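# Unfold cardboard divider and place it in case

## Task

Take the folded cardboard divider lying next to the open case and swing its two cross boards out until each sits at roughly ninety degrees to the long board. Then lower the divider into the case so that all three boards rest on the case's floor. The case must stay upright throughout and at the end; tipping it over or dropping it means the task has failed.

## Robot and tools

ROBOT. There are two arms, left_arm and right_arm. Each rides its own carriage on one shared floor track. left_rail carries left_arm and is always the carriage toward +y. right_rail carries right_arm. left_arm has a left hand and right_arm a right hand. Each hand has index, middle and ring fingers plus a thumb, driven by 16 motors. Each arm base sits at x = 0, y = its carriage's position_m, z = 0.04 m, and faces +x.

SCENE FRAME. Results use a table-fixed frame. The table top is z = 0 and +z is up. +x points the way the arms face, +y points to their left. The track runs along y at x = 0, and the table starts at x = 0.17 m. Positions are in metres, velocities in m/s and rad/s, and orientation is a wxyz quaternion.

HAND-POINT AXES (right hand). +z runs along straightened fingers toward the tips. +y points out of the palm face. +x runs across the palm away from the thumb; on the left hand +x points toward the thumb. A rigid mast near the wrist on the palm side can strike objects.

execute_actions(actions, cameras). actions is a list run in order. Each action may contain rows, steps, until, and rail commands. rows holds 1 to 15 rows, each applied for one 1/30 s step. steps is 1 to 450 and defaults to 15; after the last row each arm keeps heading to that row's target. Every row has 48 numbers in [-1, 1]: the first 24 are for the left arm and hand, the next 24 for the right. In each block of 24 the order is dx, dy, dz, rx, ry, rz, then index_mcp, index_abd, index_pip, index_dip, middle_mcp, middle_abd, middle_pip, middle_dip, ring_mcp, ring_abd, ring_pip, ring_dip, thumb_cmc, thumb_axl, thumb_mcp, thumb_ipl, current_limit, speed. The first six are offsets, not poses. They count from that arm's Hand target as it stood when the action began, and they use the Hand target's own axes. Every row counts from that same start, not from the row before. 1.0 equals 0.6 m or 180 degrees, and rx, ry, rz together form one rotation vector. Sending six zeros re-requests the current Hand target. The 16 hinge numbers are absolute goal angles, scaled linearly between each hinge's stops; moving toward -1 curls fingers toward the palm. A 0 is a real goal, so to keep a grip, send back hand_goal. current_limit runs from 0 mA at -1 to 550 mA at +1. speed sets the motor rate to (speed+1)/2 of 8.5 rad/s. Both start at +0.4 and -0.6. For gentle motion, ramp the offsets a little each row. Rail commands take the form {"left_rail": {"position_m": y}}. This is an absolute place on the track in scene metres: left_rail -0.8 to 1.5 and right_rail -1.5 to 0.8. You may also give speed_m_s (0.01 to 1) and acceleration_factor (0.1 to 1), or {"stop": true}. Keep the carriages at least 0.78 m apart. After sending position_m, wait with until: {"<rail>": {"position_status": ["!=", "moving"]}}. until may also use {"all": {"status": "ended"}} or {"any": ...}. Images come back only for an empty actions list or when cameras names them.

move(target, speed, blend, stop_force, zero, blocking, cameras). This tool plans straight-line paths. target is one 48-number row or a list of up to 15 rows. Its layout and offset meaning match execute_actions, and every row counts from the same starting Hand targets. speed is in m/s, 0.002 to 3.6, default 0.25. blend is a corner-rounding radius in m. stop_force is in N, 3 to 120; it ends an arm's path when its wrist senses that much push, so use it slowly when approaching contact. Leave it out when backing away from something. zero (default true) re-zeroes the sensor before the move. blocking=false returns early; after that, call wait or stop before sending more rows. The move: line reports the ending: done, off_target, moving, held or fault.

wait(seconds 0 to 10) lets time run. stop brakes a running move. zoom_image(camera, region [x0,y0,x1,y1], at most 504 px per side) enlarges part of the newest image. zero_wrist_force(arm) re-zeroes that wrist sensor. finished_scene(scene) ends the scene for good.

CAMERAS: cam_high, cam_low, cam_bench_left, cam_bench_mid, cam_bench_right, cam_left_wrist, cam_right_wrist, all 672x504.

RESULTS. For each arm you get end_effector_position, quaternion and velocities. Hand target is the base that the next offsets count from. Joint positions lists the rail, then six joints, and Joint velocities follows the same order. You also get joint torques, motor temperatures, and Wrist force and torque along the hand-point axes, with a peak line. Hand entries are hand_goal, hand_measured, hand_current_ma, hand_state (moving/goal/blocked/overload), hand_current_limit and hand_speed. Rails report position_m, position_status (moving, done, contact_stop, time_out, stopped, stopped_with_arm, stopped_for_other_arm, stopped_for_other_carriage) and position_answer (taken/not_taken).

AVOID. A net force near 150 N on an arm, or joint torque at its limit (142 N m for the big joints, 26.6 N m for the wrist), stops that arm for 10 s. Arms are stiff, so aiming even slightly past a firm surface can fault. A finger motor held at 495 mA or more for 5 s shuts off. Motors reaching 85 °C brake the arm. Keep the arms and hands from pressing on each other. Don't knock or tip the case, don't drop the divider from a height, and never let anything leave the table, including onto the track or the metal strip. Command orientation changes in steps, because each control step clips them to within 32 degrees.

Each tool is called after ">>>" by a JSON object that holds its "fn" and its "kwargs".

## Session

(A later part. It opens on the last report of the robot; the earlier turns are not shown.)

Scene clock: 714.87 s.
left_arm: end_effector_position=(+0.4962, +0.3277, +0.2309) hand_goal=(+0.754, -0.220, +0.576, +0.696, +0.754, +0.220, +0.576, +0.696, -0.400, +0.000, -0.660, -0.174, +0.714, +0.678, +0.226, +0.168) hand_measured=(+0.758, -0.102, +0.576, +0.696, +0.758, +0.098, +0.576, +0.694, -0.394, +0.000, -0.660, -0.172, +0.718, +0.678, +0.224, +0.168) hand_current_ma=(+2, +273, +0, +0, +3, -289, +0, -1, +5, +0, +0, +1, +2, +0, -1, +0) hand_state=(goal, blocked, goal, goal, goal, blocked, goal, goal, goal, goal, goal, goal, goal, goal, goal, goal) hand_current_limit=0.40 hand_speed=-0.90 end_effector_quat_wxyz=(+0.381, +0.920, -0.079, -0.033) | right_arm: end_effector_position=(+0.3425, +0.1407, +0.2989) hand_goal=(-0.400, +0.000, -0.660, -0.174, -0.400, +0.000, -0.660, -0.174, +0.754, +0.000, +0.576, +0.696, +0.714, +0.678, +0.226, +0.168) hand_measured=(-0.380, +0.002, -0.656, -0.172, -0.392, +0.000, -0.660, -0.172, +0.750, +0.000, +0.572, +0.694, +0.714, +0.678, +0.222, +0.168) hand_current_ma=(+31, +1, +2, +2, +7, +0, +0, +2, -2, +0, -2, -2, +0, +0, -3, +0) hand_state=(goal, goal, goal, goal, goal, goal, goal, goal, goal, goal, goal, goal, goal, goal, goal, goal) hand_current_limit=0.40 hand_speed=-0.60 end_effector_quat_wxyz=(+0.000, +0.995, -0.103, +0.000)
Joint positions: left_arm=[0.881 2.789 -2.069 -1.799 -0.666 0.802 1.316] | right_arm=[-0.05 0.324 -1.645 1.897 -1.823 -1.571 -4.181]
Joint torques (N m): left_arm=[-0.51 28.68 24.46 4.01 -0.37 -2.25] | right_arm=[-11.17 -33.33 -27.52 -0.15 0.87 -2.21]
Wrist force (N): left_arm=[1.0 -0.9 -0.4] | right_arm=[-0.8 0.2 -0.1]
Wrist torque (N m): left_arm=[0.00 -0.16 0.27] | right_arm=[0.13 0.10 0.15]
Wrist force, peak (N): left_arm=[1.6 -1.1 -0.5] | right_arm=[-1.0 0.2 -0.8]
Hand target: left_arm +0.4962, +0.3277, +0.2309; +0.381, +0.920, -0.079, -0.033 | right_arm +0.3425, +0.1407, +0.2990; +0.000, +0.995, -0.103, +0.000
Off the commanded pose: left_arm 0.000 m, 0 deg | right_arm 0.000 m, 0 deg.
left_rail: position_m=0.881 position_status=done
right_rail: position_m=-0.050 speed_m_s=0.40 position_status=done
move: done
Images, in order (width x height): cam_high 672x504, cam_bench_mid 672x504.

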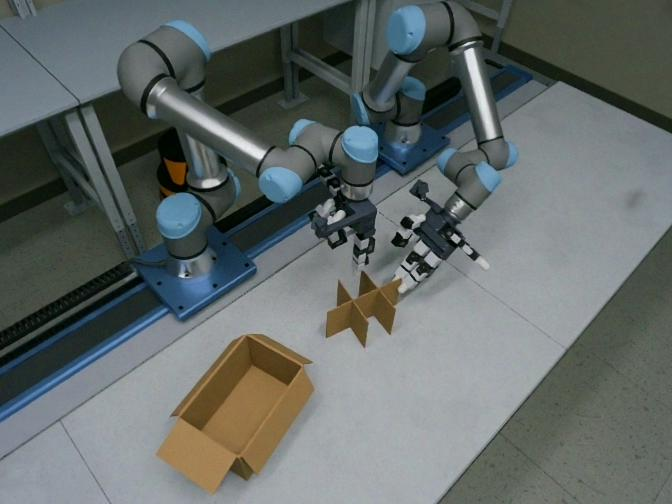

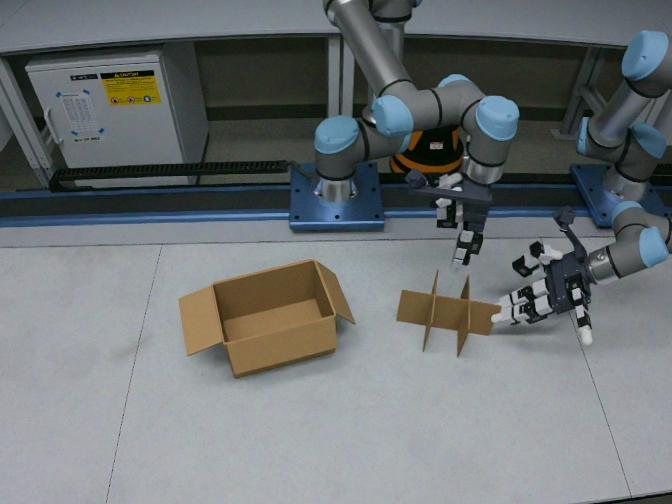

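>>> {"fn": "execute_actions", "kwargs": {"actions": [{"rows":[[0,0,0,0,0,0,0.754,0.05,0.576,0.696,0.754,-0.05,0.576,0.696,-0.4,0,-0.66,-0.174,0.714,0.678,0.226,0.168,0.4,-0.9,0,0,0,0,0,0,-0.4,0,-0.66,-0.174,-0.4,0,-0.66,-0.174,0.754,0,0.576,0.696,0.714,0.678,0.226,0.168,0.4,-0.6]],"steps":30}]}}

>>> {"fn": "move", "kwargs": {"target": [[0,0,-0.2,0,0,0,0.754,0.05,0.576,0.696,0.754,-0.05,0.576,0.696,-0.4,0,-0.66,-0.174,0.714,0.678,0.226,0.168,0.4,-0.9,0,0,0,0,0,0,-0.4,0,-0.66,-0.174,-0.4,0,-0.66,-0.174,0.754,0,0.576,0.696,0.714,0.678,0.226,0.168,0.4,-0.6],[0,0,-0.35,0,0,0,0.754,0.05,0.576,0.696,0.754,-0.05,0.576,0.696,-0.4,0,-0.66,-0.174,0.714,0.678,0.226,0.168,0.4,-0.9,0.1815,0,0.0317,0,0,0,-0.4,0,-0.66,-0.174,-0.4,0,-0.66,-0.174,0.754,0,0.576,0.696,0.714,0.678,0.226,0.168,0.4,-0.6],[0,0,-0.35,0,0,0,0.754,0.05,0.576,0.696,0.754,-0.05,0.576,0.696,-0.4,0,-0.66,-0.174,0.714,0.678,0.226,0.168,0.4,-0.9,0.1815,0,0.0317,0,0,0,0.754,0,0.576,0.696,0.754,0,0.576,0.696,-0.4,0,-0.66,-0.174,0.714,0.678,0.226,0.168,0.4,-0.6]], "speed": [0.1,0.15,0.1], "cameras": ["cam_bench_mid","cam_high","cam_low"]}}

>>> {"fn": "zoom_image", "kwargs": {"camera": "cam_bench_mid", "region": [380, 230, 540, 370]}}

>>> {"fn": "zoom_image", "kwargs": {"camera": "cam_high", "region": [300, 240, 430, 360]}}

>>> {"fn": "zoom_image", "kwargs": {"camera": "cam_low", "region": [390, 120, 620, 330]}}

Scene clock: 738.10 s.
left_arm: end_effector_position=(+0.4962, +0.3277, +0.2309) hand_goal=(+0.754, +0.050, +0.576, +0.696, +0.754, -0.050, +0.576, +0.696, -0.400, +0.000, -0.660, -0.174, +0.714, +0.678, +0.226, +0.168) hand_measured=(+0.758, +0.046, +0.576, +0.696, +0.760, -0.046, +0.576, +0.694, -0.394, +0.000, -0.660, -0.172, +0.718, +0.678, +0.224, +0.168) hand_current_ma=(+2, -1, +0, +0, +3, +2, +0, -1, +5, +0, +0, +1, +2, +0, -1, +0) hand_state=(goal, goal, goal, goal, goal, goal, goal, goal, goal, goal, goal, goal, goal, goal, goal, goal) hand_current_limit=0.40 hand_speed=-0.90 end_effector_quat_wxyz=(+0.381, +0.920, -0.079, -0.033) | right_arm: end_effector_position=(+0.3425, +0.1407, +0.2990) hand_goal=(-0.400, +0.000, -0.660, -0.174, -0.400, +0.000, -0.660, -0.174, +0.754, +0.000, +0.576, +0.696, +0.714, +0.678, +0.226, +0.168) hand_measured=(-0.380, +0.002, -0.656, -0.172, -0.392, +0.000, -0.660, -0.172, +0.750, +0.000, +0.572, +0.694, +0.714, +0.678, +0.222, +0.168) hand_current_ma=(+31, +1, +2, +2, +7, +0, +0, +2, -2, +0, -2, -2, +0, +0, -3, +0) hand_state=(goal, goal, goal, goal, goal, goal, goal, goal, goal, goal, goal, goal, goal, goal, goal, goal) hand_current_limit=0.40 hand_speed=-0.60 end_effector_quat_wxyz=(+0.000, +0.995, -0.103, +0.000)
Joint positions: left_arm=[0.881 2.789 -2.069 -1.799 -0.666 0.802 1.316] | right_arm=[-0.05 0.324 -1.645 1.896 -1.822 -1.571 -4.181]
Joint torques (N m): left_arm=[-0.06 28.84 25.12 4.09 -0.37 -2] | right_arm=[-10.54 -34.08 -26.96 0 0.96 -2]
Wrist force (N): left_arm=[1.0 -1.0 -0.6] | right_arm=[-0.8 0.2 -0.1]
Wrist torque (N m): left_arm=[0.02 -0.15 0.27] | right_arm=[0.12 0.10 0.15]
Wrist force, peak (N): left_arm=[1.3 -1.1 -0.7] | right_arm=[-1.0 0.1 -0.1]
Hand target: left_arm +0.4962, +0.3277, +0.2309; +0.381, +0.920, -0.079, -0.033 | right_arm +0.3425, +0.1407, +0.2990; +0.000, +0.995, -0.103, +0.000
Off the commanded pose: left_arm 0.000 m, 0 deg | right_arm 0.000 m, 0 deg.
left_rail: position_m=0.881 position_status=done
right_rail: position_m=-0.050 speed_m_s=0.40 position_status=done

Scene clock: 742.23 s.
left_arm: end_effector_position=(+0.5215, +0.4741, +0.3794) hand_goal=(+0.754, +0.050, +0.576, +0.696, +0.754, -0.050, +0.576, +0.696, -0.400, +0.000, -0.660, -0.174, +0.714, +0.678, +0.226, +0.168) hand_measured=(+0.758, +0.046, +0.576, +0.696, +0.760, -0.046, +0.576, +0.694, -0.394, +0.000, -0.660, -0.172, +0.718, +0.678, +0.224, +0.168) hand_current_ma=(+2, -1, +0, +0, +3, +1, +0, -1, +5, +0, +0, +1, +2, +0, -1, +0) hand_state=(goal, goal, goal, goal, goal, goal, goal, goal, goal, goal, goal, goal, goal, goal, goal, goal) hand_current_limit=0.40 hand_speed=-0.90 end_effector_quat_wxyz=(+0.381, +0.920, -0.079, -0.033) | right_arm: end_effector_position=(+0.4491, +0.1183, +0.2799) hand_goal=(+0.754, +0.000, +0.576, +0.696, +0.754, +0.000, +0.576, +0.696, -0.400, +0.000, -0.660, -0.174, +0.714, +0.678, +0.226, +0.168) hand_measured=(+0.750, +0.002, +0.572, +0.694, +0.750, +0.000, +0.572, +0.694, -0.382, +0.000, -0.656, -0.172, +0.714, +0.678, +0.222, +0.168) hand_current_ma=(-3, +1, -2, -2, -3, +0, -2, -2, +26, +0, +3, +2, +0, +0, -3, +0) hand_state=(goal, goal, goal, goal, goal, goal, goal, goal, goal, goal, goal, goal, goal, goal, goal, goal) hand_current_limit=0.40 hand_speed=-0.60 end_effector_quat_wxyz=(+0.000, +0.995, -0.103, +0.000)
Joint positions: left_arm=[0.881 3.048 -1.766 -1.714 -1.31 0.788 1.68] | right_arm=[-0.05 0.222 -1.438 1.734 -1.866 -1.571 -4.283]
Joint torques (N m): left_arm=[5.6 37.28 28.35 0.68 -0.01 1.97] | right_arm=[-11 -15.17 -27.08 -1.58 0.55 -2.27]
Wrist force (N): left_arm=[1.4 -1.2 -0.7] | right_arm=[-0.7 -0.3 -0.3]
Wrist torque (N m): left_arm=[-0.01 -0.20 0.13] | right_arm=[0.00 0.08 0.15]
Wrist force, peak (N): left_arm=[1.2 -1.3 -1.4] | right_arm=[-1.8 0.4 -0.4]
Hand target: left_arm +0.5215, +0.4741, +0.3794; +0.381, +0.920, -0.079, -0.033 | right_arm +0.4491, +0.1183, +0.2799; +0.000, +0.995, -0.103, +0.000
Off the commanded pose: left_arm 0.000 m, 0 deg | right_arm 0.000 m, 0 deg.
left_rail: position_m=0.881 position_status=done
right_rail: position_m=-0.050 speed_m_s=0.40 position_status=done
move: done
Images, in order (width x height): cam_high 672x504, cam_low 672x504, cam_bench_mid 672x504.

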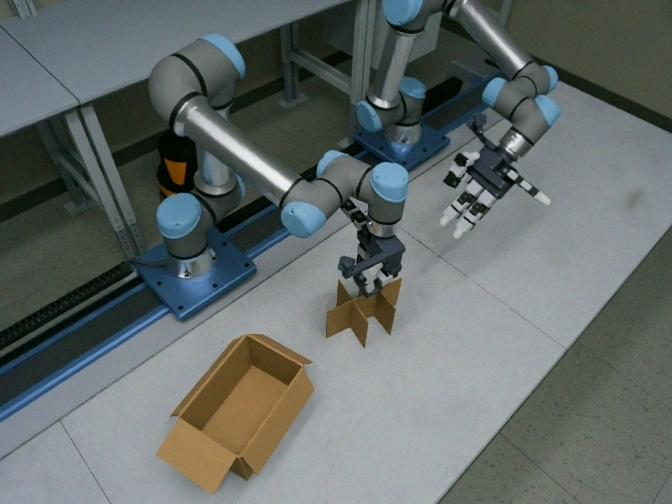

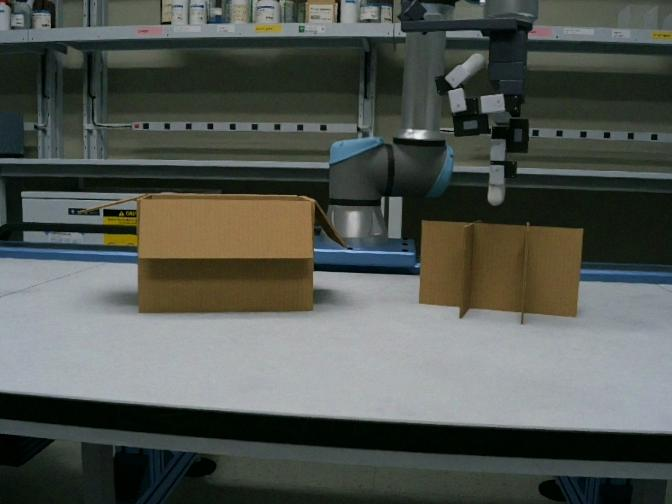

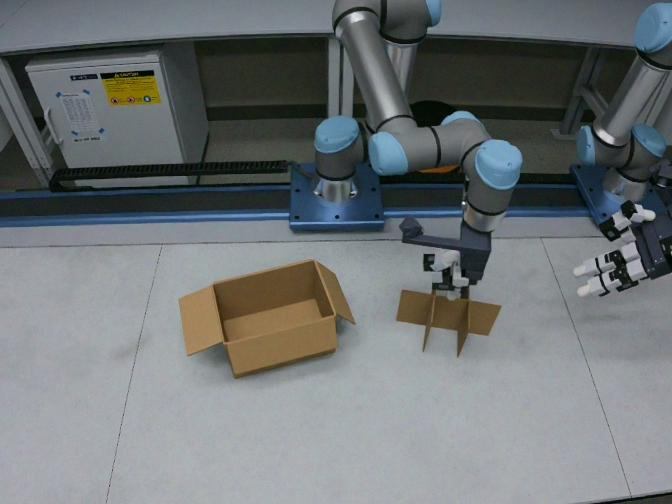

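Scaled by 3.150 from the camera's 672x504 image, which has a finer 960x720 frame.

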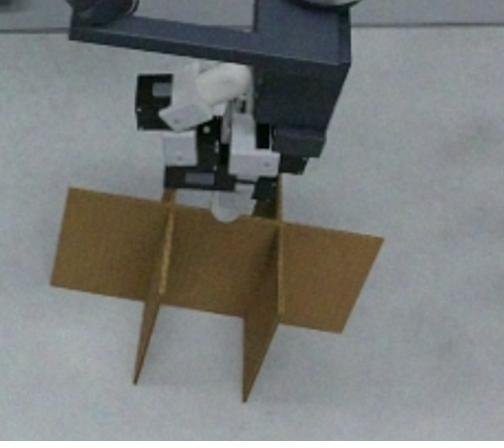

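Scaled by 3.877 from the camera's 672x504 image, which has a finer 960x720 frame.

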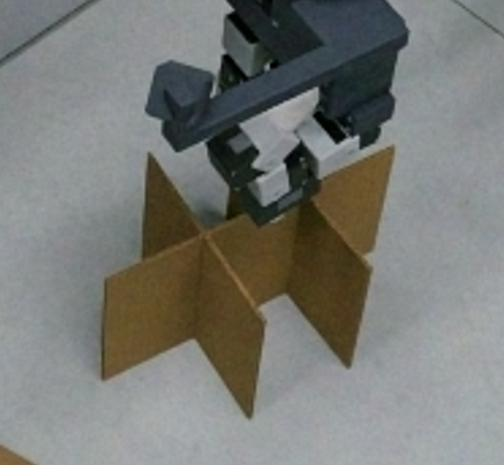

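Scaled by 2.191 from the camera's 672x504 image, which has a finer 960x720 frame.

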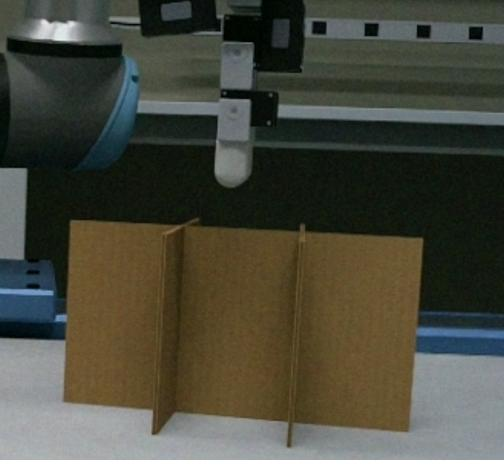

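>>> {"fn": "move", "kwargs": {"target": [0,0,0,0,0,0,0.754,0.05,0.576,0.696,0.754,-0.05,0.576,0.696,-0.4,0,-0.66,-0.174,0.714,0.678,0.226,0.168,0.4,-0.9,0.002,0,0.1383,0,0,0,0.754,0,0.576,0.696,0.754,0,0.576,0.696,-0.4,0,-0.66,-0.174,0.714,0.678,0.226,0.168,0.4,-0.6], "speed": 0.04, "stop_force": 6, "cameras": ["cam_bench_mid","cam_low"]}}

>>> {"fn": "zoom_image", "kwargs": {"camera": "cam_bench_mid", "region": [380, 230, 540, 370]}}

>>> {"fn": "zoom_image", "kwargs": {"camera": "cam_low", "region": [390, 120, 620, 330]}}

Scene clock: 752.93 s.
left_arm: end_effector_position=(+0.5215, +0.4741, +0.3794) hand_goal=(+0.754, +0.050, +0.576, +0.696, +0.754, -0.050, +0.576, +0.696, -0.400, +0.000, -0.660, -0.174, +0.714, +0.678, +0.226, +0.168) hand_measured=(+0.758, +0.046, +0.576, +0.696, +0.760, -0.046, +0.576, +0.694, -0.394, +0.000, -0.660, -0.172, +0.718, +0.678, +0.224, +0.168) hand_current_ma=(+2, -1, +0, +0, +3, +1, +0, -1, +5, +0, +0, +1, +2, +0, -1, +0) hand_state=(goal, goal, goal, goal, goal, goal, goal, goal, goal, goal, goal, goal, goal, goal, goal, goal) hand_current_limit=0.40 hand_speed=-0.90 end_effector_quat_wxyz=(+0.381, +0.920, -0.079, -0.033) | right_arm: end_effector_position=(+0.4502, +0.1180, +0.1969) hand_goal=(+0.754, +0.000, +0.576, +0.696, +0.754, +0.000, +0.576, +0.696, -0.400, +0.000, -0.660, -0.174, +0.714, +0.678, +0.226, +0.168) hand_measured=(+0.750, +0.002, +0.572, +0.694, +0.750, +0.000, +0.572, +0.694, -0.382, +0.000, -0.656, -0.172, +0.714, +0.678, +0.222, +0.168) hand_current_ma=(-3, +1, -2, -2, -3, +0, -2, -2, +26, +0, +3, +2, +0, +0, -3, +0) hand_state=(goal, goal, goal, goal, goal, goal, goal, goal, goal, goal, goal, goal, goal, goal, goal, goal) hand_current_limit=0.40 hand_speed=-0.60 end_effector_quat_wxyz=(+0.000, +0.995, -0.103, +0.000)
Joint positions: left_arm=[0.881 3.048 -1.766 -1.714 -1.31 0.788 1.68] | right_arm=[-0.05 0.221 -1.357 1.867 -2.08 -1.571 -4.284]
Joint torques (N m): left_arm=[5.93 36.84 28.22 0.84 0.04 2.16] | right_arm=[-11.67 -17.19 -12.93 -4.43 -0.6 -2.06]
Wrist force (N): left_arm=[0.8 -1.1 -0.7] | right_arm=[-1.0 0.0 0.1]
Wrist torque (N m): left_arm=[0.01 -0.12 0.07] | right_arm=[0.02 0.07 0.09]
Wrist force, peak (N): left_arm=[1.6 -1.3 -0.5] | right_arm=[-0.9 -0.2 -0.5]
Hand target: left_arm +0.5215, +0.4741, +0.3794; +0.381, +0.920, -0.079, -0.033 | right_arm +0.4502, +0.1180, +0.1969; +0.000, +0.995, -0.103, +0.000
Off the commanded pose: left_arm 0.000 m, 0 deg | right_arm 0.000 m, 0 deg.
left_rail: position_m=0.881 position_status=done
right_rail: position_m=-0.050 speed_m_s=0.40 position_status=done
move: done
Images, in order (width x height): cam_low 672x504, cam_bench_mid 672x504.

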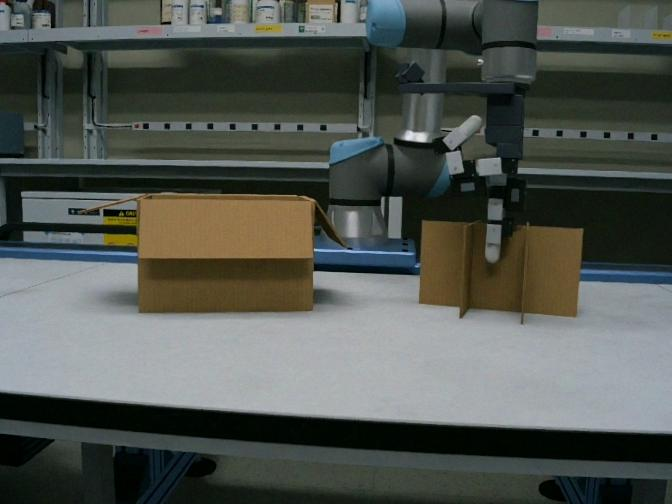

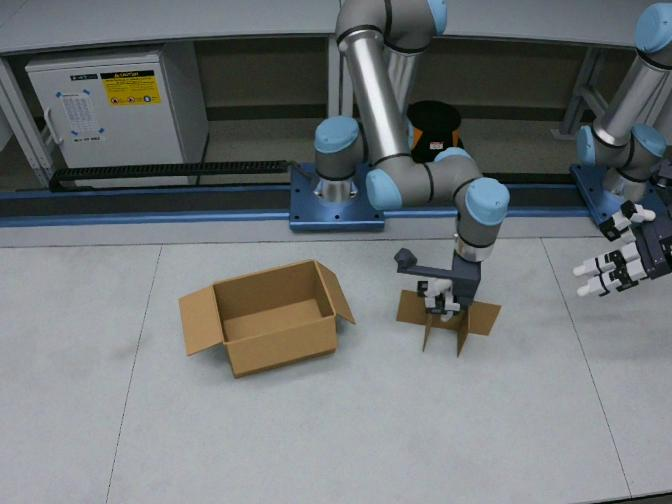

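Scaled by 3.150 from the camera's 672x504 image, which has a finer 960x720 frame.

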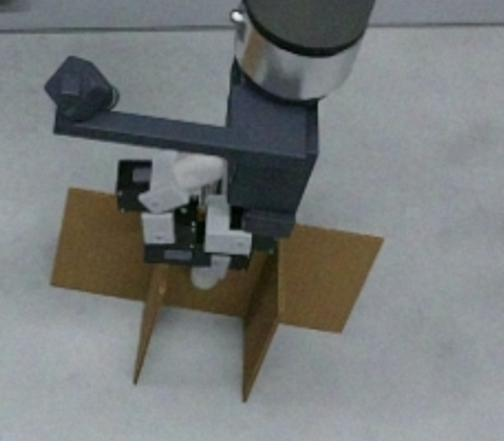

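Scaled by 2.191 from the camera's 672x504 image, which has a finer 960x720 frame.

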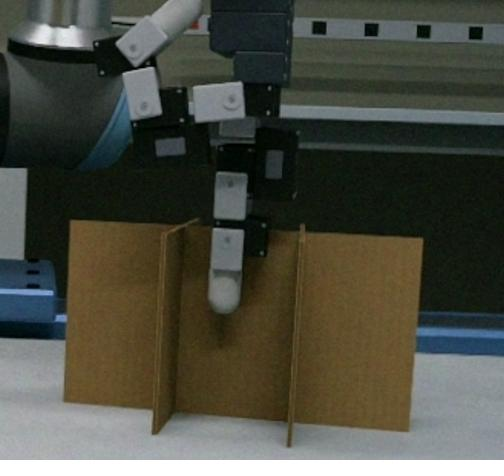

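>>> {"fn": "execute_actions", "kwargs": {"actions": [{"rows":[[0,0,0,0,0,0,0.754,0.05,0.576,0.696,0.754,-0.05,0.576,0.696,-0.4,0,-0.66,-0.174,0.714,0.678,0.226,0.168,0.4,-0.9,0,0,0,0,0,0,0.754,-0.22,0.576,0.696,0.754,0.22,0.576,0.696,-0.4,0,-0.66,-0.174,0.714,0.678,0.226,0.168,0.4,-0.9]],"steps":50}]}}

>>> {"fn": "move", "kwargs": {"target": [0,0,0,0,0,0,0.754,0.05,0.576,0.696,0.754,-0.05,0.576,0.696,-0.4,0,-0.66,-0.174,0.714,0.678,0.226,0.168,0.4,-0.9,0,0,-0.05,0,0,0,0.754,-0.22,0.576,0.696,0.754,0.22,0.576,0.696,-0.4,0,-0.66,-0.174,0.714,0.678,0.226,0.168,0.4,-0.9], "speed": 0.03, "cameras": ["cam_bench_mid","cam_low"]}}

>>> {"fn": "zoom_image", "kwargs": {"camera": "cam_low", "region": [390, 120, 620, 330]}}

Scene clock: 761.60 s.
left_arm: end_effector_position=(+0.5215, +0.4741, +0.3794) hand_goal=(+0.754, +0.050, +0.576, +0.696, +0.754, -0.050, +0.576, +0.696, -0.400, +0.000, -0.660, -0.174, +0.714, +0.678, +0.226, +0.168) hand_measured=(+0.758, +0.046, +0.576, +0.696, +0.760, -0.046, +0.576, +0.694, -0.394, +0.000, -0.660, -0.172, +0.718, +0.678, +0.224, +0.168) hand_current_ma=(+2, -1, +0, +0, +3, +1, +0, -1, +5, +0, +0, +1, +2, +0, -1, +0) hand_state=(goal, goal, goal, goal, goal, goal, goal, goal, goal, goal, goal, goal, goal, goal, goal, goal) hand_current_limit=0.40 hand_speed=-0.90 end_effector_quat_wxyz=(+0.381, +0.920, -0.079, -0.033) | right_arm: end_effector_position=(+0.4502, +0.1180, +0.1969) hand_goal=(+0.754, -0.220, +0.576, +0.696, +0.754, +0.220, +0.576, +0.696, -0.400, +0.000, -0.660, -0.174, +0.714, +0.678, +0.226, +0.168) hand_measured=(+0.750, -0.082, +0.572, +0.694, +0.750, +0.078, +0.572, +0.694, -0.382, +0.000, -0.656, -0.172, +0.714, +0.678, +0.222, +0.168) hand_current_ma=(-3, +385, -2, -2, -3, -385, -2, -2, +26, +0, +3, +2, +0, +0, -3, +0) hand_state=(goal, blocked, goal, goal, goal, blocked, goal, goal, goal, goal, goal, goal, goal, goal, goal, goal) hand_current_limit=0.40 hand_speed=-0.90 end_effector_quat_wxyz=(+0.000, +0.995, -0.103, +0.000)
Joint positions: left_arm=[0.881 3.048 -1.766 -1.714 -1.31 0.788 1.68] | right_arm=[-0.05 0.221 -1.357 1.867 -2.08 -1.571 -4.284]
Joint torques (N m): left_arm=[6.38 36.37 28.18 0.66 0.04 1.93] | right_arm=[-11.33 -18.01 -15.75 -4.36 -0.67 -2.01]
Wrist force (N): left_arm=[0.8 -1.3 -0.6] | right_arm=[-0.9 0.2 0.0]
Wrist torque (N m): left_arm=[-0.03 -0.13 0.09] | right_arm=[0.05 0.05 0.10]
Wrist force, peak (N): left_arm=[1.0 -1.6 -0.7] | right_arm=[-1.2 0.1 0.2]
Hand target: left_arm +0.5215, +0.4741, +0.3794; +0.381, +0.920, -0.079, -0.033 | right_arm +0.4502, +0.1180, +0.1969; +0.000, +0.995, -0.103, +0.000
Off the commanded pose: left_arm 0.000 m, 0 deg | right_arm 0.000 m, 0 deg.
left_rail: position_m=0.881 position_status=done
right_rail: position_m=-0.050 speed_m_s=0.40 position_status=done

Scene clock: 763.03 s.
left_arm: end_effector_position=(+0.5215, +0.4741, +0.3794) hand_goal=(+0.754, +0.050, +0.576, +0.696, +0.754, -0.050, +0.576, +0.696, -0.400, +0.000, -0.660, -0.174, +0.714, +0.678, +0.226, +0.168) hand_measured=(+0.758, +0.046, +0.576, +0.696, +0.760, -0.046, +0.576, +0.694, -0.394, +0.000, -0.660, -0.172, +0.718, +0.678, +0.224, +0.168) hand_current_ma=(+2, -1, +0, +0, +3, +1, +0, -1, +5, +0, +0, +1, +2, +0, -1, +0) hand_state=(goal, goal, goal, goal, goal, goal, goal, goal, goal, goal, goal, goal, goal, goal, goal, goal) hand_current_limit=0.40 hand_speed=-0.90 end_effector_quat_wxyz=(+0.381, +0.920, -0.079, -0.033) | right_arm: end_effector_position=(+0.4502, +0.1180, +0.2269) hand_goal=(+0.754, -0.220, +0.576, +0.696, +0.754, +0.220, +0.576, +0.696, -0.400, +0.000, -0.660, -0.174, +0.714, +0.678, +0.226, +0.168) hand_measured=(+0.750, -0.082, +0.572, +0.694, +0.750, +0.078, +0.572, +0.694, -0.382, +0.000, -0.656, -0.172, +0.714, +0.678, +0.222, +0.168) hand_current_ma=(-3, +380, -2, -2, -3, -385, -2, -2, +26, +0, +3, +2, +0, +0, -3, +0) hand_state=(goal, blocked, goal, goal, goal, blocked, goal, goal, goal, goal, goal, goal, goal, goal, goal, goal) hand_current_limit=0.40 hand_speed=-0.90 end_effector_quat_wxyz=(+0.000, +0.995, -0.103, +0.000)
Joint positions: left_arm=[0.881 3.048 -1.766 -1.714 -1.31 0.788 1.68] | right_arm=[-0.05 0.221 -1.391 1.822 -2.002 -1.571 -4.284]
Joint torques (N m): left_arm=[6.68 37.58 28.41 0.74 0.09 2.01] | right_arm=[-9.69 -45.36 -26.73 -0.18 -0.7 -1.95]
Wrist force (N): left_arm=[0.8 -1.0 -0.5] | right_arm=[-0.8 0.0 0.3]
Wrist torque (N m): left_arm=[0.01 -0.13 0.07] | right_arm=[0.00 0.02 0.11]
Wrist force, peak (N): left_arm=[1.5 -1.1 -0.6] | right_arm=[-1.1 0.3 0.2]
Hand target: left_arm +0.5215, +0.4741, +0.3794; +0.381, +0.920, -0.079, -0.033 | right_arm +0.4502, +0.1180, +0.2269; +0.000, +0.995, -0.103, +0.000
Off the commanded pose: left_arm 0.000 m, 0 deg | right_arm 0.000 m, 0 deg.
left_rail: position_m=0.881 position_status=done
right_rail: position_m=-0.050 speed_m_s=0.40 position_status=done
move: done
Images, in order (width x height): cam_low 672x504, cam_bench_mid 672x504.

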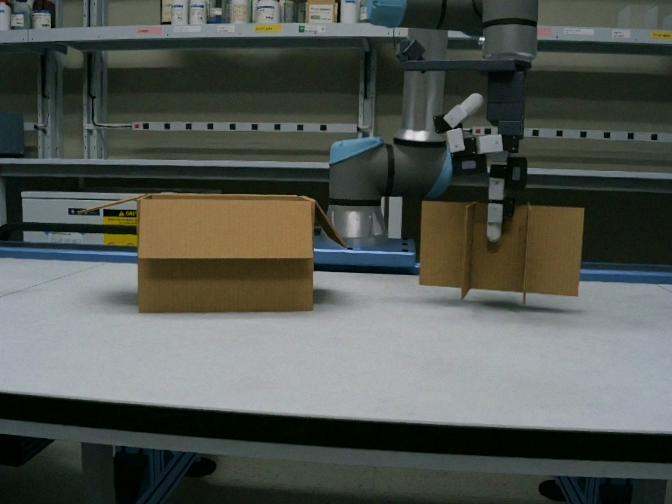

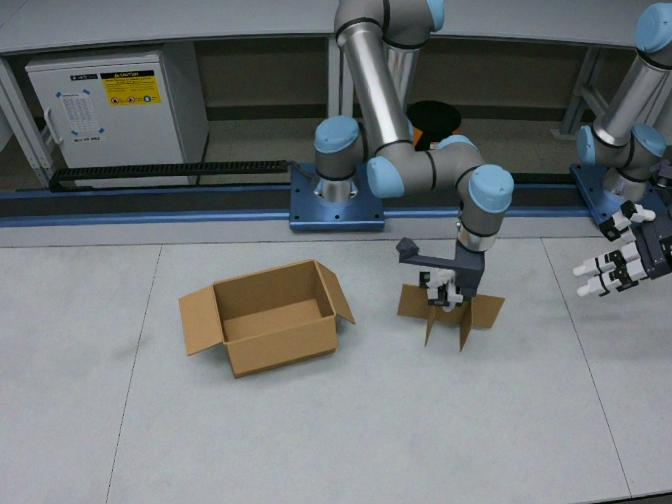

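Scaled by 2.191 from the camera's 672x504 image, which has a finer 960x720 frame.

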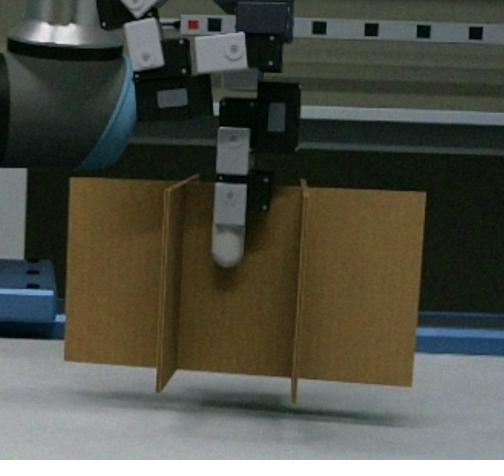

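>>> {"fn": "zoom_image", "kwargs": {"camera": "cam_bench_mid", "region": [170, 240, 370, 390]}}

>>> {"fn": "zoom_image", "kwargs": {"camera": "cam_low", "region": [70, 180, 360, 330]}}

Scaled by 2.520 from the camera's 672x504 image, which has a finer 960x720 frame.

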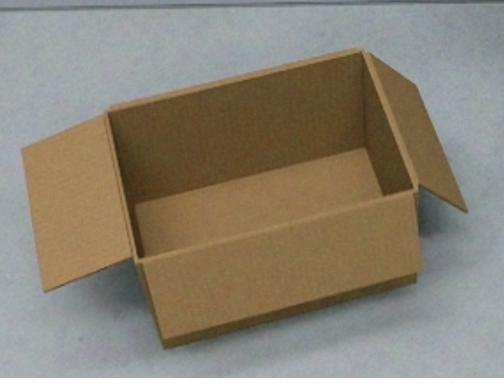

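Scaled by 1.738 from the camera's 672x504 image, which has a finer 960x720 frame.

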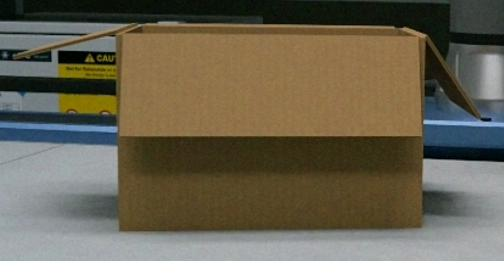

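>>> {"fn": "move", "kwargs": {"target": [[0,0,0,0,0,0,0.754,0.05,0.576,0.696,0.754,-0.05,0.576,0.696,-0.4,0,-0.66,-0.174,0.714,0.678,0.226,0.168,0.4,-0.9,0,0,-0.2885,0,0,0,0.754,-0.22,0.576,0.696,0.754,0.22,0.576,0.696,-0.4,0,-0.66,-0.174,0.714,0.678,0.226,0.168,0.4,-0.9],[0,0,0,0,0,0,0.754,0.05,0.576,0.696,0.754,-0.05,0.576,0.696,-0.4,0,-0.66,-0.174,0.714,0.678,0.226,0.168,0.4,-0.9,0.247,0.6518,-0.2885,0,0,-0.16,0.754,-0.22,0.576,0.696,0.754,0.22,0.576,0.696,-0.4,0,-0.66,-0.174,0.714,0.678,0.226,0.168,0.4,-0.9]], "speed": [0.1,0.12], "blend": [0.03,0], "cameras": ["cam_bench_mid","cam_low","cam_high"]}}

>>> {"fn": "zoom_image", "kwargs": {"camera": "cam_bench_mid", "region": [170, 140, 410, 380]}}

>>> {"fn": "zoom_image", "kwargs": {"camera": "cam_high", "region": [130, 230, 390, 500]}}

Scene clock: 833.43 s.
left_arm: end_effector_position=(+0.5215, +0.4741, +0.3794) hand_goal=(+0.754, +0.050, +0.576, +0.696, +0.754, -0.050, +0.576, +0.696, -0.400, +0.000, -0.660, -0.174, +0.714, +0.678, +0.226, +0.168) hand_measured=(+0.758, +0.046, +0.576, +0.696, +0.760, -0.046, +0.576, +0.694, -0.394, +0.000, -0.660, -0.172, +0.718, +0.678, +0.224, +0.168) hand_current_ma=(+2, -1, +0, +0, +3, +1, +0, -1, +5, +0, +0, +1, +2, +0, -1, +0) hand_state=(goal, goal, goal, goal, goal, goal, goal, goal, goal, goal, goal, goal, goal, goal, goal, goal) hand_current_limit=0.40 hand_speed=-0.90 end_effector_quat_wxyz=(+0.381, +0.920, -0.079, -0.033) | right_arm: end_effector_position=(+0.5148, -0.2951, +0.4000) hand_goal=(+0.754, -0.220, +0.576, +0.696, +0.754, +0.220, +0.576, +0.696, -0.400, +0.000, -0.660, -0.174, +0.714, +0.678, +0.226, +0.168) hand_measured=(+0.750, -0.082, +0.572, +0.694, +0.750, +0.078, +0.572, +0.694, -0.382, +0.000, -0.656, -0.172, +0.714, +0.678, +0.222, +0.168) hand_current_ma=(-3, +380, -2, -2, -3, -385, -2, -2, +26, +0, +3, +2, +0, +0, -3, +0) hand_state=(goal, blocked, goal, goal, goal, blocked, goal, goal, goal, goal, goal, goal, goal, goal, goal, goal) hand_current_limit=0.40 hand_speed=-0.90 end_effector_quat_wxyz=(+0.000, +0.989, +0.147, +0.000)
Joint positions: left_arm=[0.881 3.048 -1.766 -1.714 -1.31 0.788 1.68] | right_arm=[-0.05 -0.549 -1.508 1.5 -1.563 -1.571 -5.557]
Joint torques (N m): left_arm=[6.08 36.22 28.73 0.86 -0.22 1.74] | right_arm=[-11.81 -13.24 -27.95 -0.36 0.94 -2.29]
Wrist force (N): left_arm=[0.9 -1.2 -0.5] | right_arm=[-0.4 0.2 0.4]
Wrist torque (N m): left_arm=[-0.02 -0.14 0.08] | right_arm=[0.05 0.06 0.15]
Wrist force, peak (N): left_arm=[1.2 -1.5 -0.6] | right_arm=[-0.6 1.1 0.3]
Hand target: left_arm +0.5215, +0.4741, +0.3794; +0.381, +0.920, -0.079, -0.033 | right_arm +0.5148, -0.2952, +0.4000; +0.000, +0.989, +0.147, +0.000
Off the commanded pose: left_arm 0.000 m, 0 deg | right_arm 0.000 m, 0 deg.
left_rail: position_m=0.881 position_status=done
right_rail: position_m=-0.050 speed_m_s=0.40 position_status=done
move: done
Images, in order (width x height): cam_high 672x504, cam_low 672x504, cam_bench_mid 672x504.

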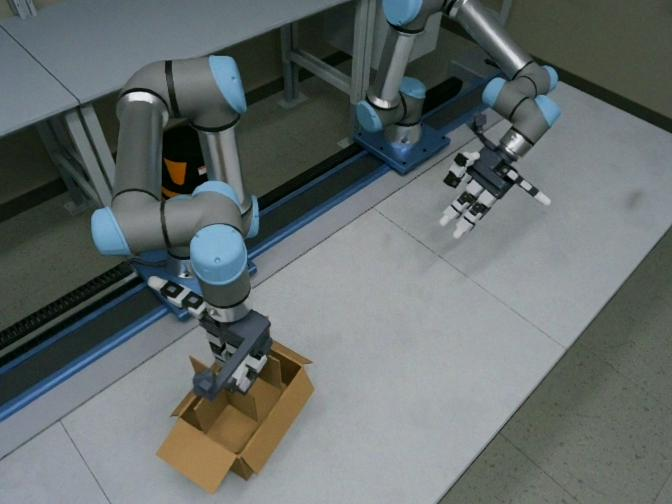

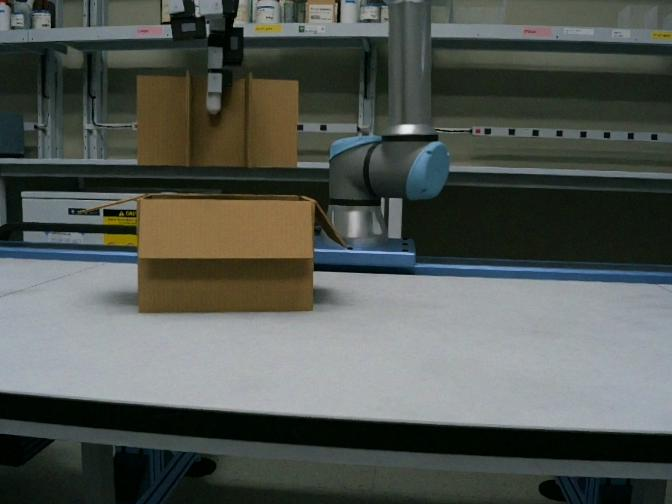

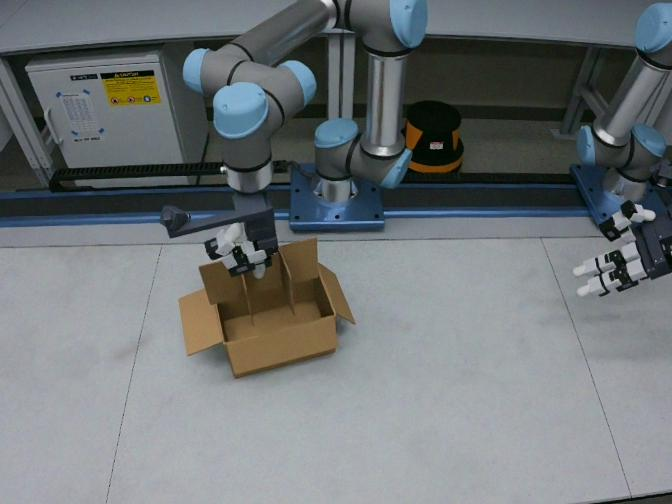

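Scaled by 2.100 from the camera's 672x504 image, which has a finer 960x720 frame.

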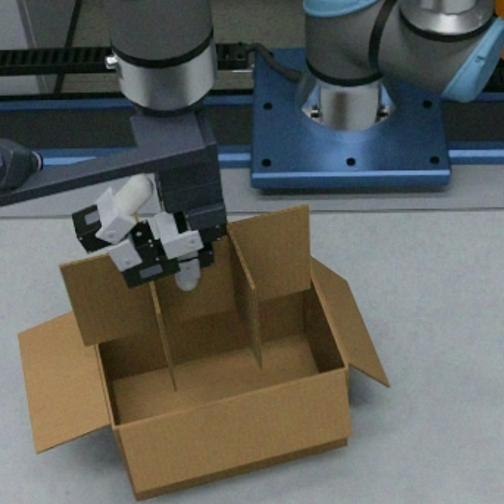

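Scaled by 1.867 from the camera's 672x504 image, which has a finer 960x720 frame.

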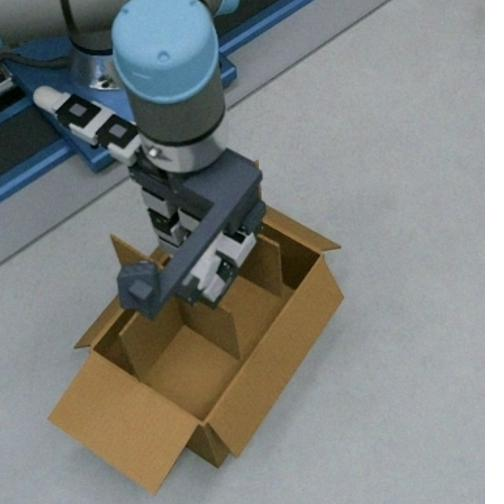

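>>> {"fn": "move", "kwargs": {"target": [0,0,0,0,0,0,0.754,0.05,0.576,0.696,0.754,-0.05,0.576,0.696,-0.4,0,-0.66,-0.174,0.714,0.678,0.226,0.168,0.4,-0.9,-0.005,-0.0217,0.03,0,0,0,0.754,-0.22,0.576,0.696,0.754,0.22,0.576,0.696,-0.4,0,-0.66,-0.174,0.714,0.678,0.226,0.168,0.4,-0.9], "speed": 0.05, "cameras": ["cam_bench_mid","cam_low","cam_high"]}}

>>> {"fn": "zoom_image", "kwargs": {"camera": "cam_bench_mid", "region": [190, 210, 370, 380]}}

>>> {"fn": "zoom_image", "kwargs": {"camera": "cam_high", "region": [150, 300, 330, 480]}}

>>> {"fn": "zoom_image", "kwargs": {"camera": "cam_low", "region": [90, 80, 360, 320]}}

Scene clock: 852.17 s.
left_arm: end_effector_position=(+0.5215, +0.4741, +0.3794) hand_goal=(+0.754, +0.050, +0.576, +0.696, +0.754, -0.050, +0.576, +0.696, -0.400, +0.000, -0.660, -0.174, +0.714, +0.678, +0.226, +0.168) hand_measured=(+0.758, +0.046, +0.576, +0.696, +0.760, -0.046, +0.576, +0.694, -0.394, +0.000, -0.660, -0.172, +0.718, +0.678, +0.224, +0.168) hand_current_ma=(+2, -1, +0, +0, +3, +1, +0, -1, +5, +0, +0, +1, +2, +0, -1, +0) hand_state=(goal, goal, goal, goal, goal, goal, goal, goal, goal, goal, goal, goal, goal, goal, goal, goal) hand_current_limit=0.40 hand_speed=-0.90 end_effector_quat_wxyz=(+0.381, +0.920, -0.079, -0.033) | right_arm: end_effector_position=(+0.5082, -0.2836, +0.3821) hand_goal=(+0.754, -0.220, +0.576, +0.696, +0.754, +0.220, +0.576, +0.696, -0.400, +0.000, -0.660, -0.174, +0.714, +0.678, +0.226, +0.168) hand_measured=(+0.750, -0.082, +0.572, +0.694, +0.750, +0.078, +0.572, +0.694, -0.382, +0.000, -0.656, -0.172, +0.714, +0.678, +0.222, +0.168) hand_current_ma=(-3, +380, -2, -2, -3, -385, -2, -2, +26, +0, +3, +2, +0, +0, -3, +0) hand_state=(goal, blocked, goal, goal, goal, blocked, goal, goal, goal, goal, goal, goal, goal, goal, goal, goal) hand_current_limit=0.40 hand_speed=-0.90 end_effector_quat_wxyz=(+0.000, +0.989, +0.147, +0.000)
Joint positions: left_arm=[0.881 3.048 -1.766 -1.714 -1.31 0.788 1.68] | right_arm=[-0.05 -0.537 -1.531 1.57 -1.61 -1.571 -5.545]
Joint torques (N m): left_arm=[5.73 36.78 27.88 0.77 -0.2 1.86] | right_arm=[8.71 -40.56 -15.83 -4.84 -0.49 2.42]
Wrist force (N): left_arm=[0.9 -1.0 -0.4] | right_arm=[-0.3 0.1 0.4]
Wrist torque (N m): left_arm=[0.00 -0.14 0.08] | right_arm=[0.02 0.06 0.03]
Wrist force, peak (N): left_arm=[1.4 -1.1 -0.8] | right_arm=[-0.2 -0.1 0.8]
Hand target: left_arm +0.5215, +0.4741, +0.3794; +0.381, +0.920, -0.079, -0.033 | right_arm +0.5081, -0.2836, +0.3820; +0.000, +0.989, +0.147, +0.000
Off the commanded pose: left_arm 0.000 m, 0 deg | right_arm 0.000 m, 0 deg.
left_rail: position_m=0.881 position_status=done
right_rail: position_m=-0.050 speed_m_s=0.40 position_status=done
move: done
Images, in order (width x height): cam_high 672x504, cam_low 672x504, cam_bench_mid 672x504.

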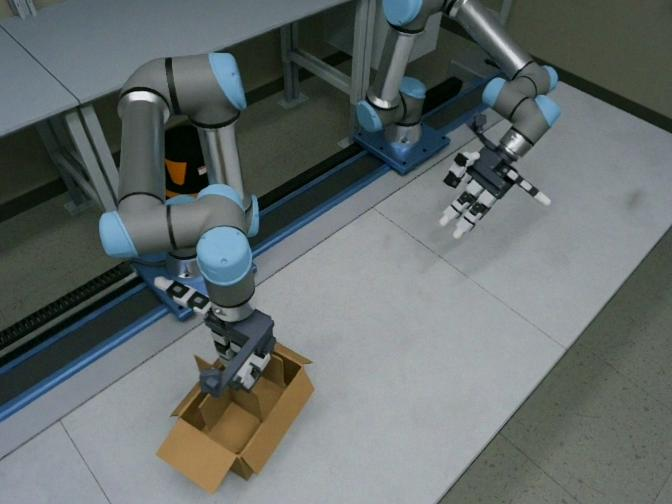

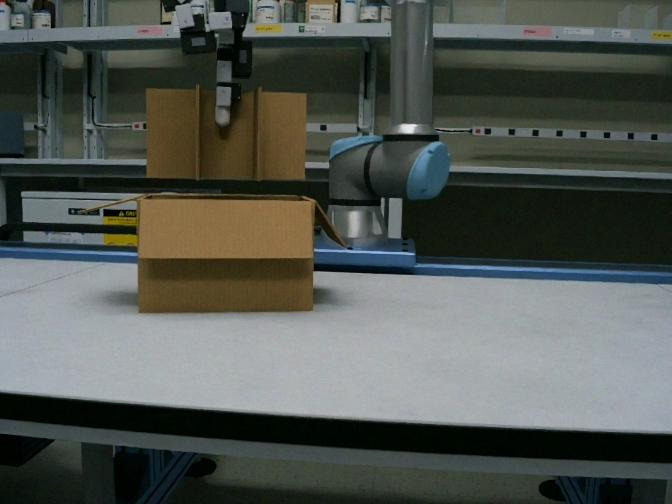

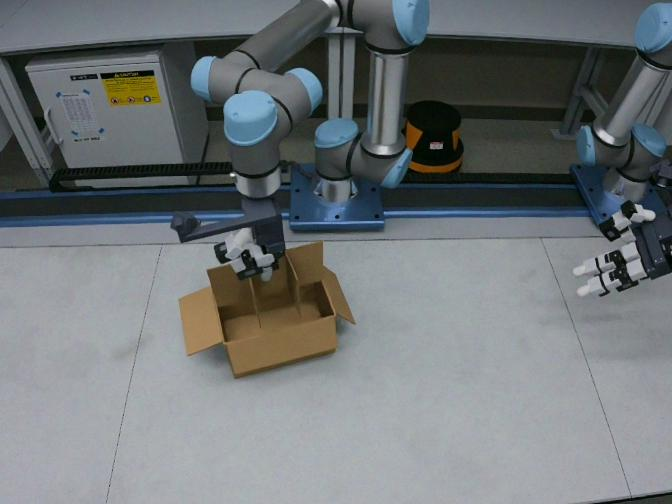

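Scaled by 2.800 from the camera's 672x504 image, which has a finer 960x720 frame.

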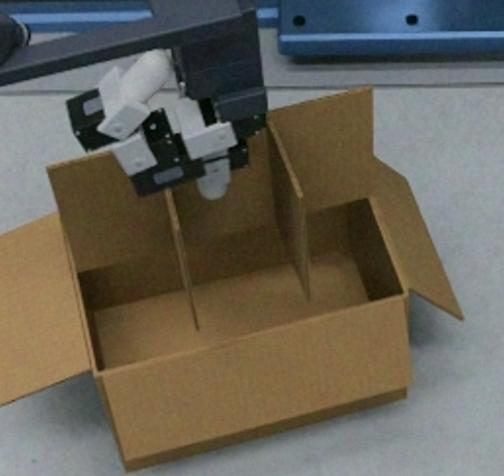

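Scaled by 2.800 from the camera's 672x504 image, which has a finer 960x720 frame.

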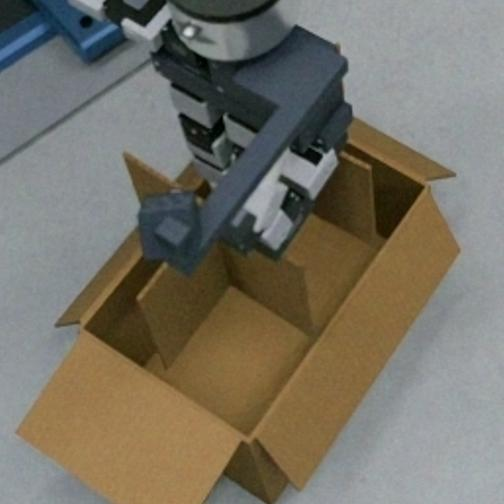

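Scaled by 1.867 from the camera's 672x504 image, which has a finer 960x720 frame.

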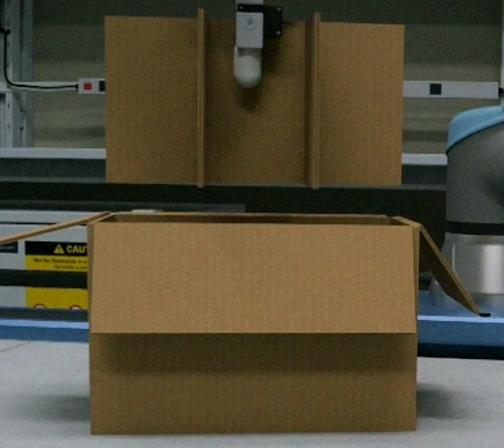

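>>> {"fn": "move", "kwargs": {"target": [0,0,0,0,0,0,0.754,0.05,0.576,0.696,0.754,-0.05,0.576,0.696,-0.4,0,-0.66,-0.174,0.714,0.678,0.226,0.168,0.4,-0.9,0,0.0042,0.0167,0,0,0.0067,0.754,-0.22,0.576,0.696,0.754,0.22,0.576,0.696,-0.4,0,-0.66,-0.174,0.714,0.678,0.226,0.168,0.4,-0.9], "speed": 0.03, "cameras": ["cam_bench_mid","cam_low","cam_high"]}}

>>> {"fn": "zoom_image", "kwargs": {"camera": "cam_bench_mid", "region": [200, 240, 350, 370]}}

>>> {"fn": "zoom_image", "kwargs": {"camera": "cam_high", "region": [170, 320, 310, 460]}}

>>> {"fn": "zoom_image", "kwargs": {"camera": "cam_low", "region": [120, 80, 340, 230]}}

Scene clock: 882.70 s.
left_arm: end_effector_position=(+0.5215, +0.4741, +0.3794) hand_goal=(+0.754, +0.050, +0.576, +0.696, +0.754, -0.050, +0.576, +0.696, -0.400, +0.000, -0.660, -0.174, +0.714, +0.678, +0.226, +0.168) hand_measured=(+0.758, +0.046, +0.576, +0.696, +0.760, -0.046, +0.576, +0.694, -0.394, +0.000, -0.660, -0.172, +0.718, +0.678, +0.224, +0.168) hand_current_ma=(+2, -1, +0, +0, +3, +1, +0, -1, +5, +0, +0, +1, +2, +0, -1, +0) hand_state=(goal, goal, goal, goal, goal, goal, goal, goal, goal, goal, goal, goal, goal, goal, goal, goal) hand_current_limit=0.40 hand_speed=-0.90 end_effector_quat_wxyz=(+0.381, +0.920, -0.079, -0.033) | right_arm: end_effector_position=(+0.5089, -0.2860, +0.3721) hand_goal=(+0.754, -0.220, +0.576, +0.696, +0.754, +0.220, +0.576, +0.696, -0.400, +0.000, -0.660, -0.174, +0.714, +0.678, +0.226, +0.168) hand_measured=(+0.750, -0.082, +0.572, +0.694, +0.750, +0.078, +0.572, +0.694, -0.382, +0.000, -0.656, -0.172, +0.714, +0.678, +0.222, +0.168) hand_current_ma=(-3, +380, -2, -2, -3, -385, -2, -2, +26, +0, +3, +2, +0, +0, -3, +0) hand_state=(goal, blocked, goal, goal, goal, blocked, goal, goal, goal, goal, goal, goal, goal, goal, goal, goal) hand_current_limit=0.40 hand_speed=-0.90 end_effector_quat_wxyz=(+0.000, +0.991, +0.137, +0.000)
Joint positions: left_arm=[0.881 3.048 -1.766 -1.714 -1.31 0.788 1.68] | right_arm=[-0.05 -0.538 -1.522 1.587 -1.635 -1.571 -5.525]
Joint torques (N m): left_arm=[5.59 35.78 28.32 0.88 -0.23 1.79] | right_arm=[-10.87 -12.8 -16.61 -4.95 0.23 2.37]
Wrist force (N): left_arm=[1.2 -1.1 -0.6] | right_arm=[-0.7 0.1 0.5]
Wrist torque (N m): left_arm=[0.00 -0.17 0.11] | right_arm=[-0.01 0.09 -0.02]
Wrist force, peak (N): left_arm=[1.3 -1.4 -0.9] | right_arm=[-0.7 0.1 0.5]
Hand target: left_arm +0.5215, +0.4741, +0.3794; +0.381, +0.920, -0.079, -0.033 | right_arm +0.5089, -0.2860, +0.3720; +0.000, +0.991, +0.137, +0.000
Off the commanded pose: left_arm 0.000 m, 0 deg | right_arm 0.000 m, 0 deg.
left_rail: position_m=0.881 position_status=done
right_rail: position_m=-0.050 speed_m_s=0.40 position_status=done
move: done
Images, in order (width x height): cam_high 672x504, cam_low 672x504, cam_bench_mid 672x504.

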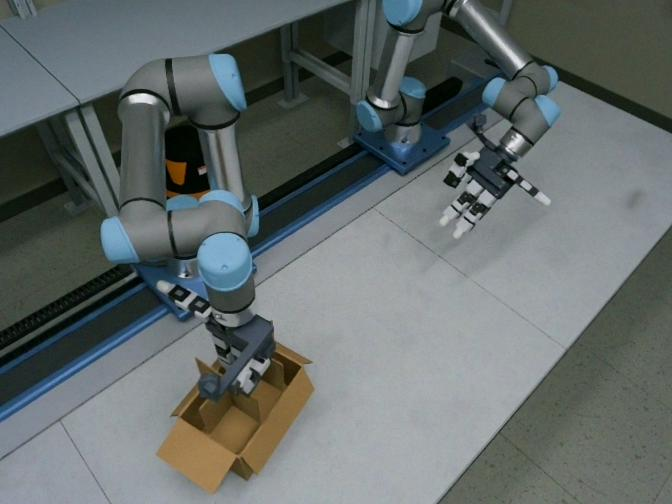

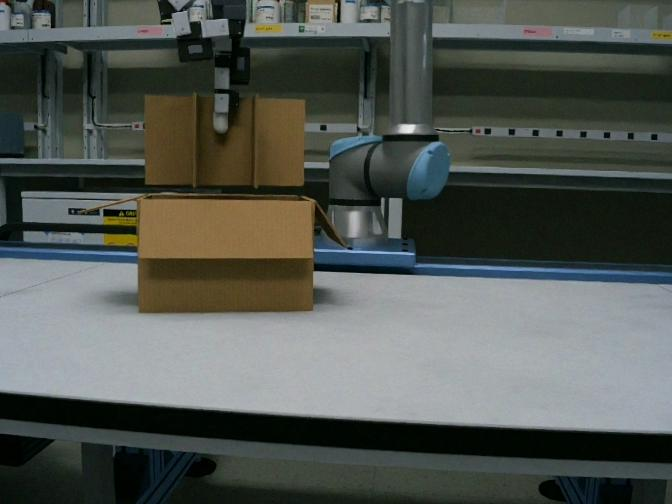

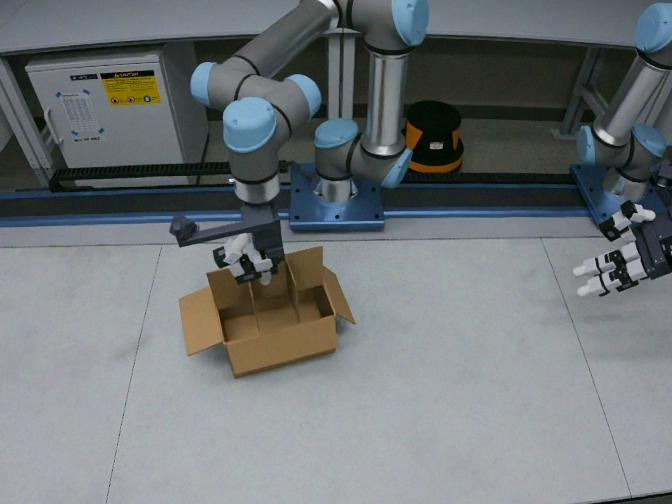

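Scaled by 3.360 from the camera's 672x504 image, which has a finer 960x720 frame.

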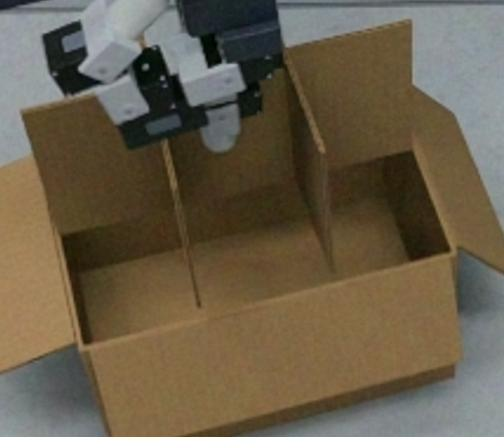

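Scaled by 3.600 from the camera's 672x504 image, which has a finer 960x720 frame.

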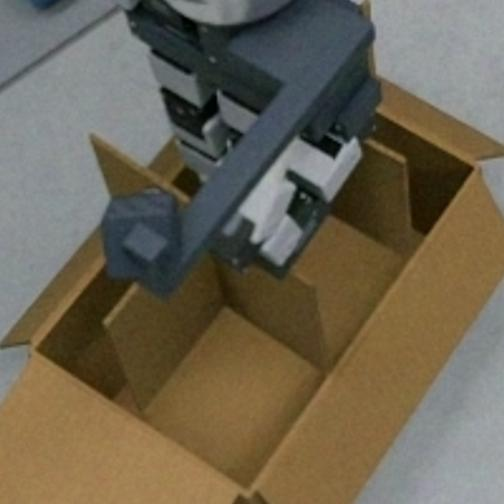

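Scaled by 2.291 from the camera's 672x504 image, which has a finer 960x720 frame.

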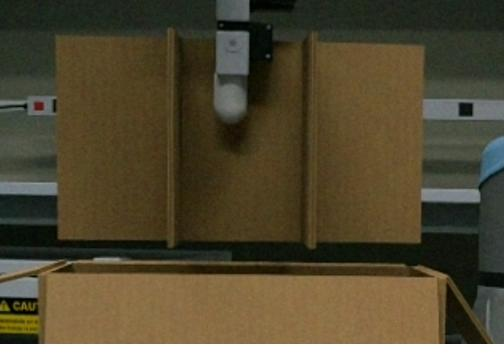

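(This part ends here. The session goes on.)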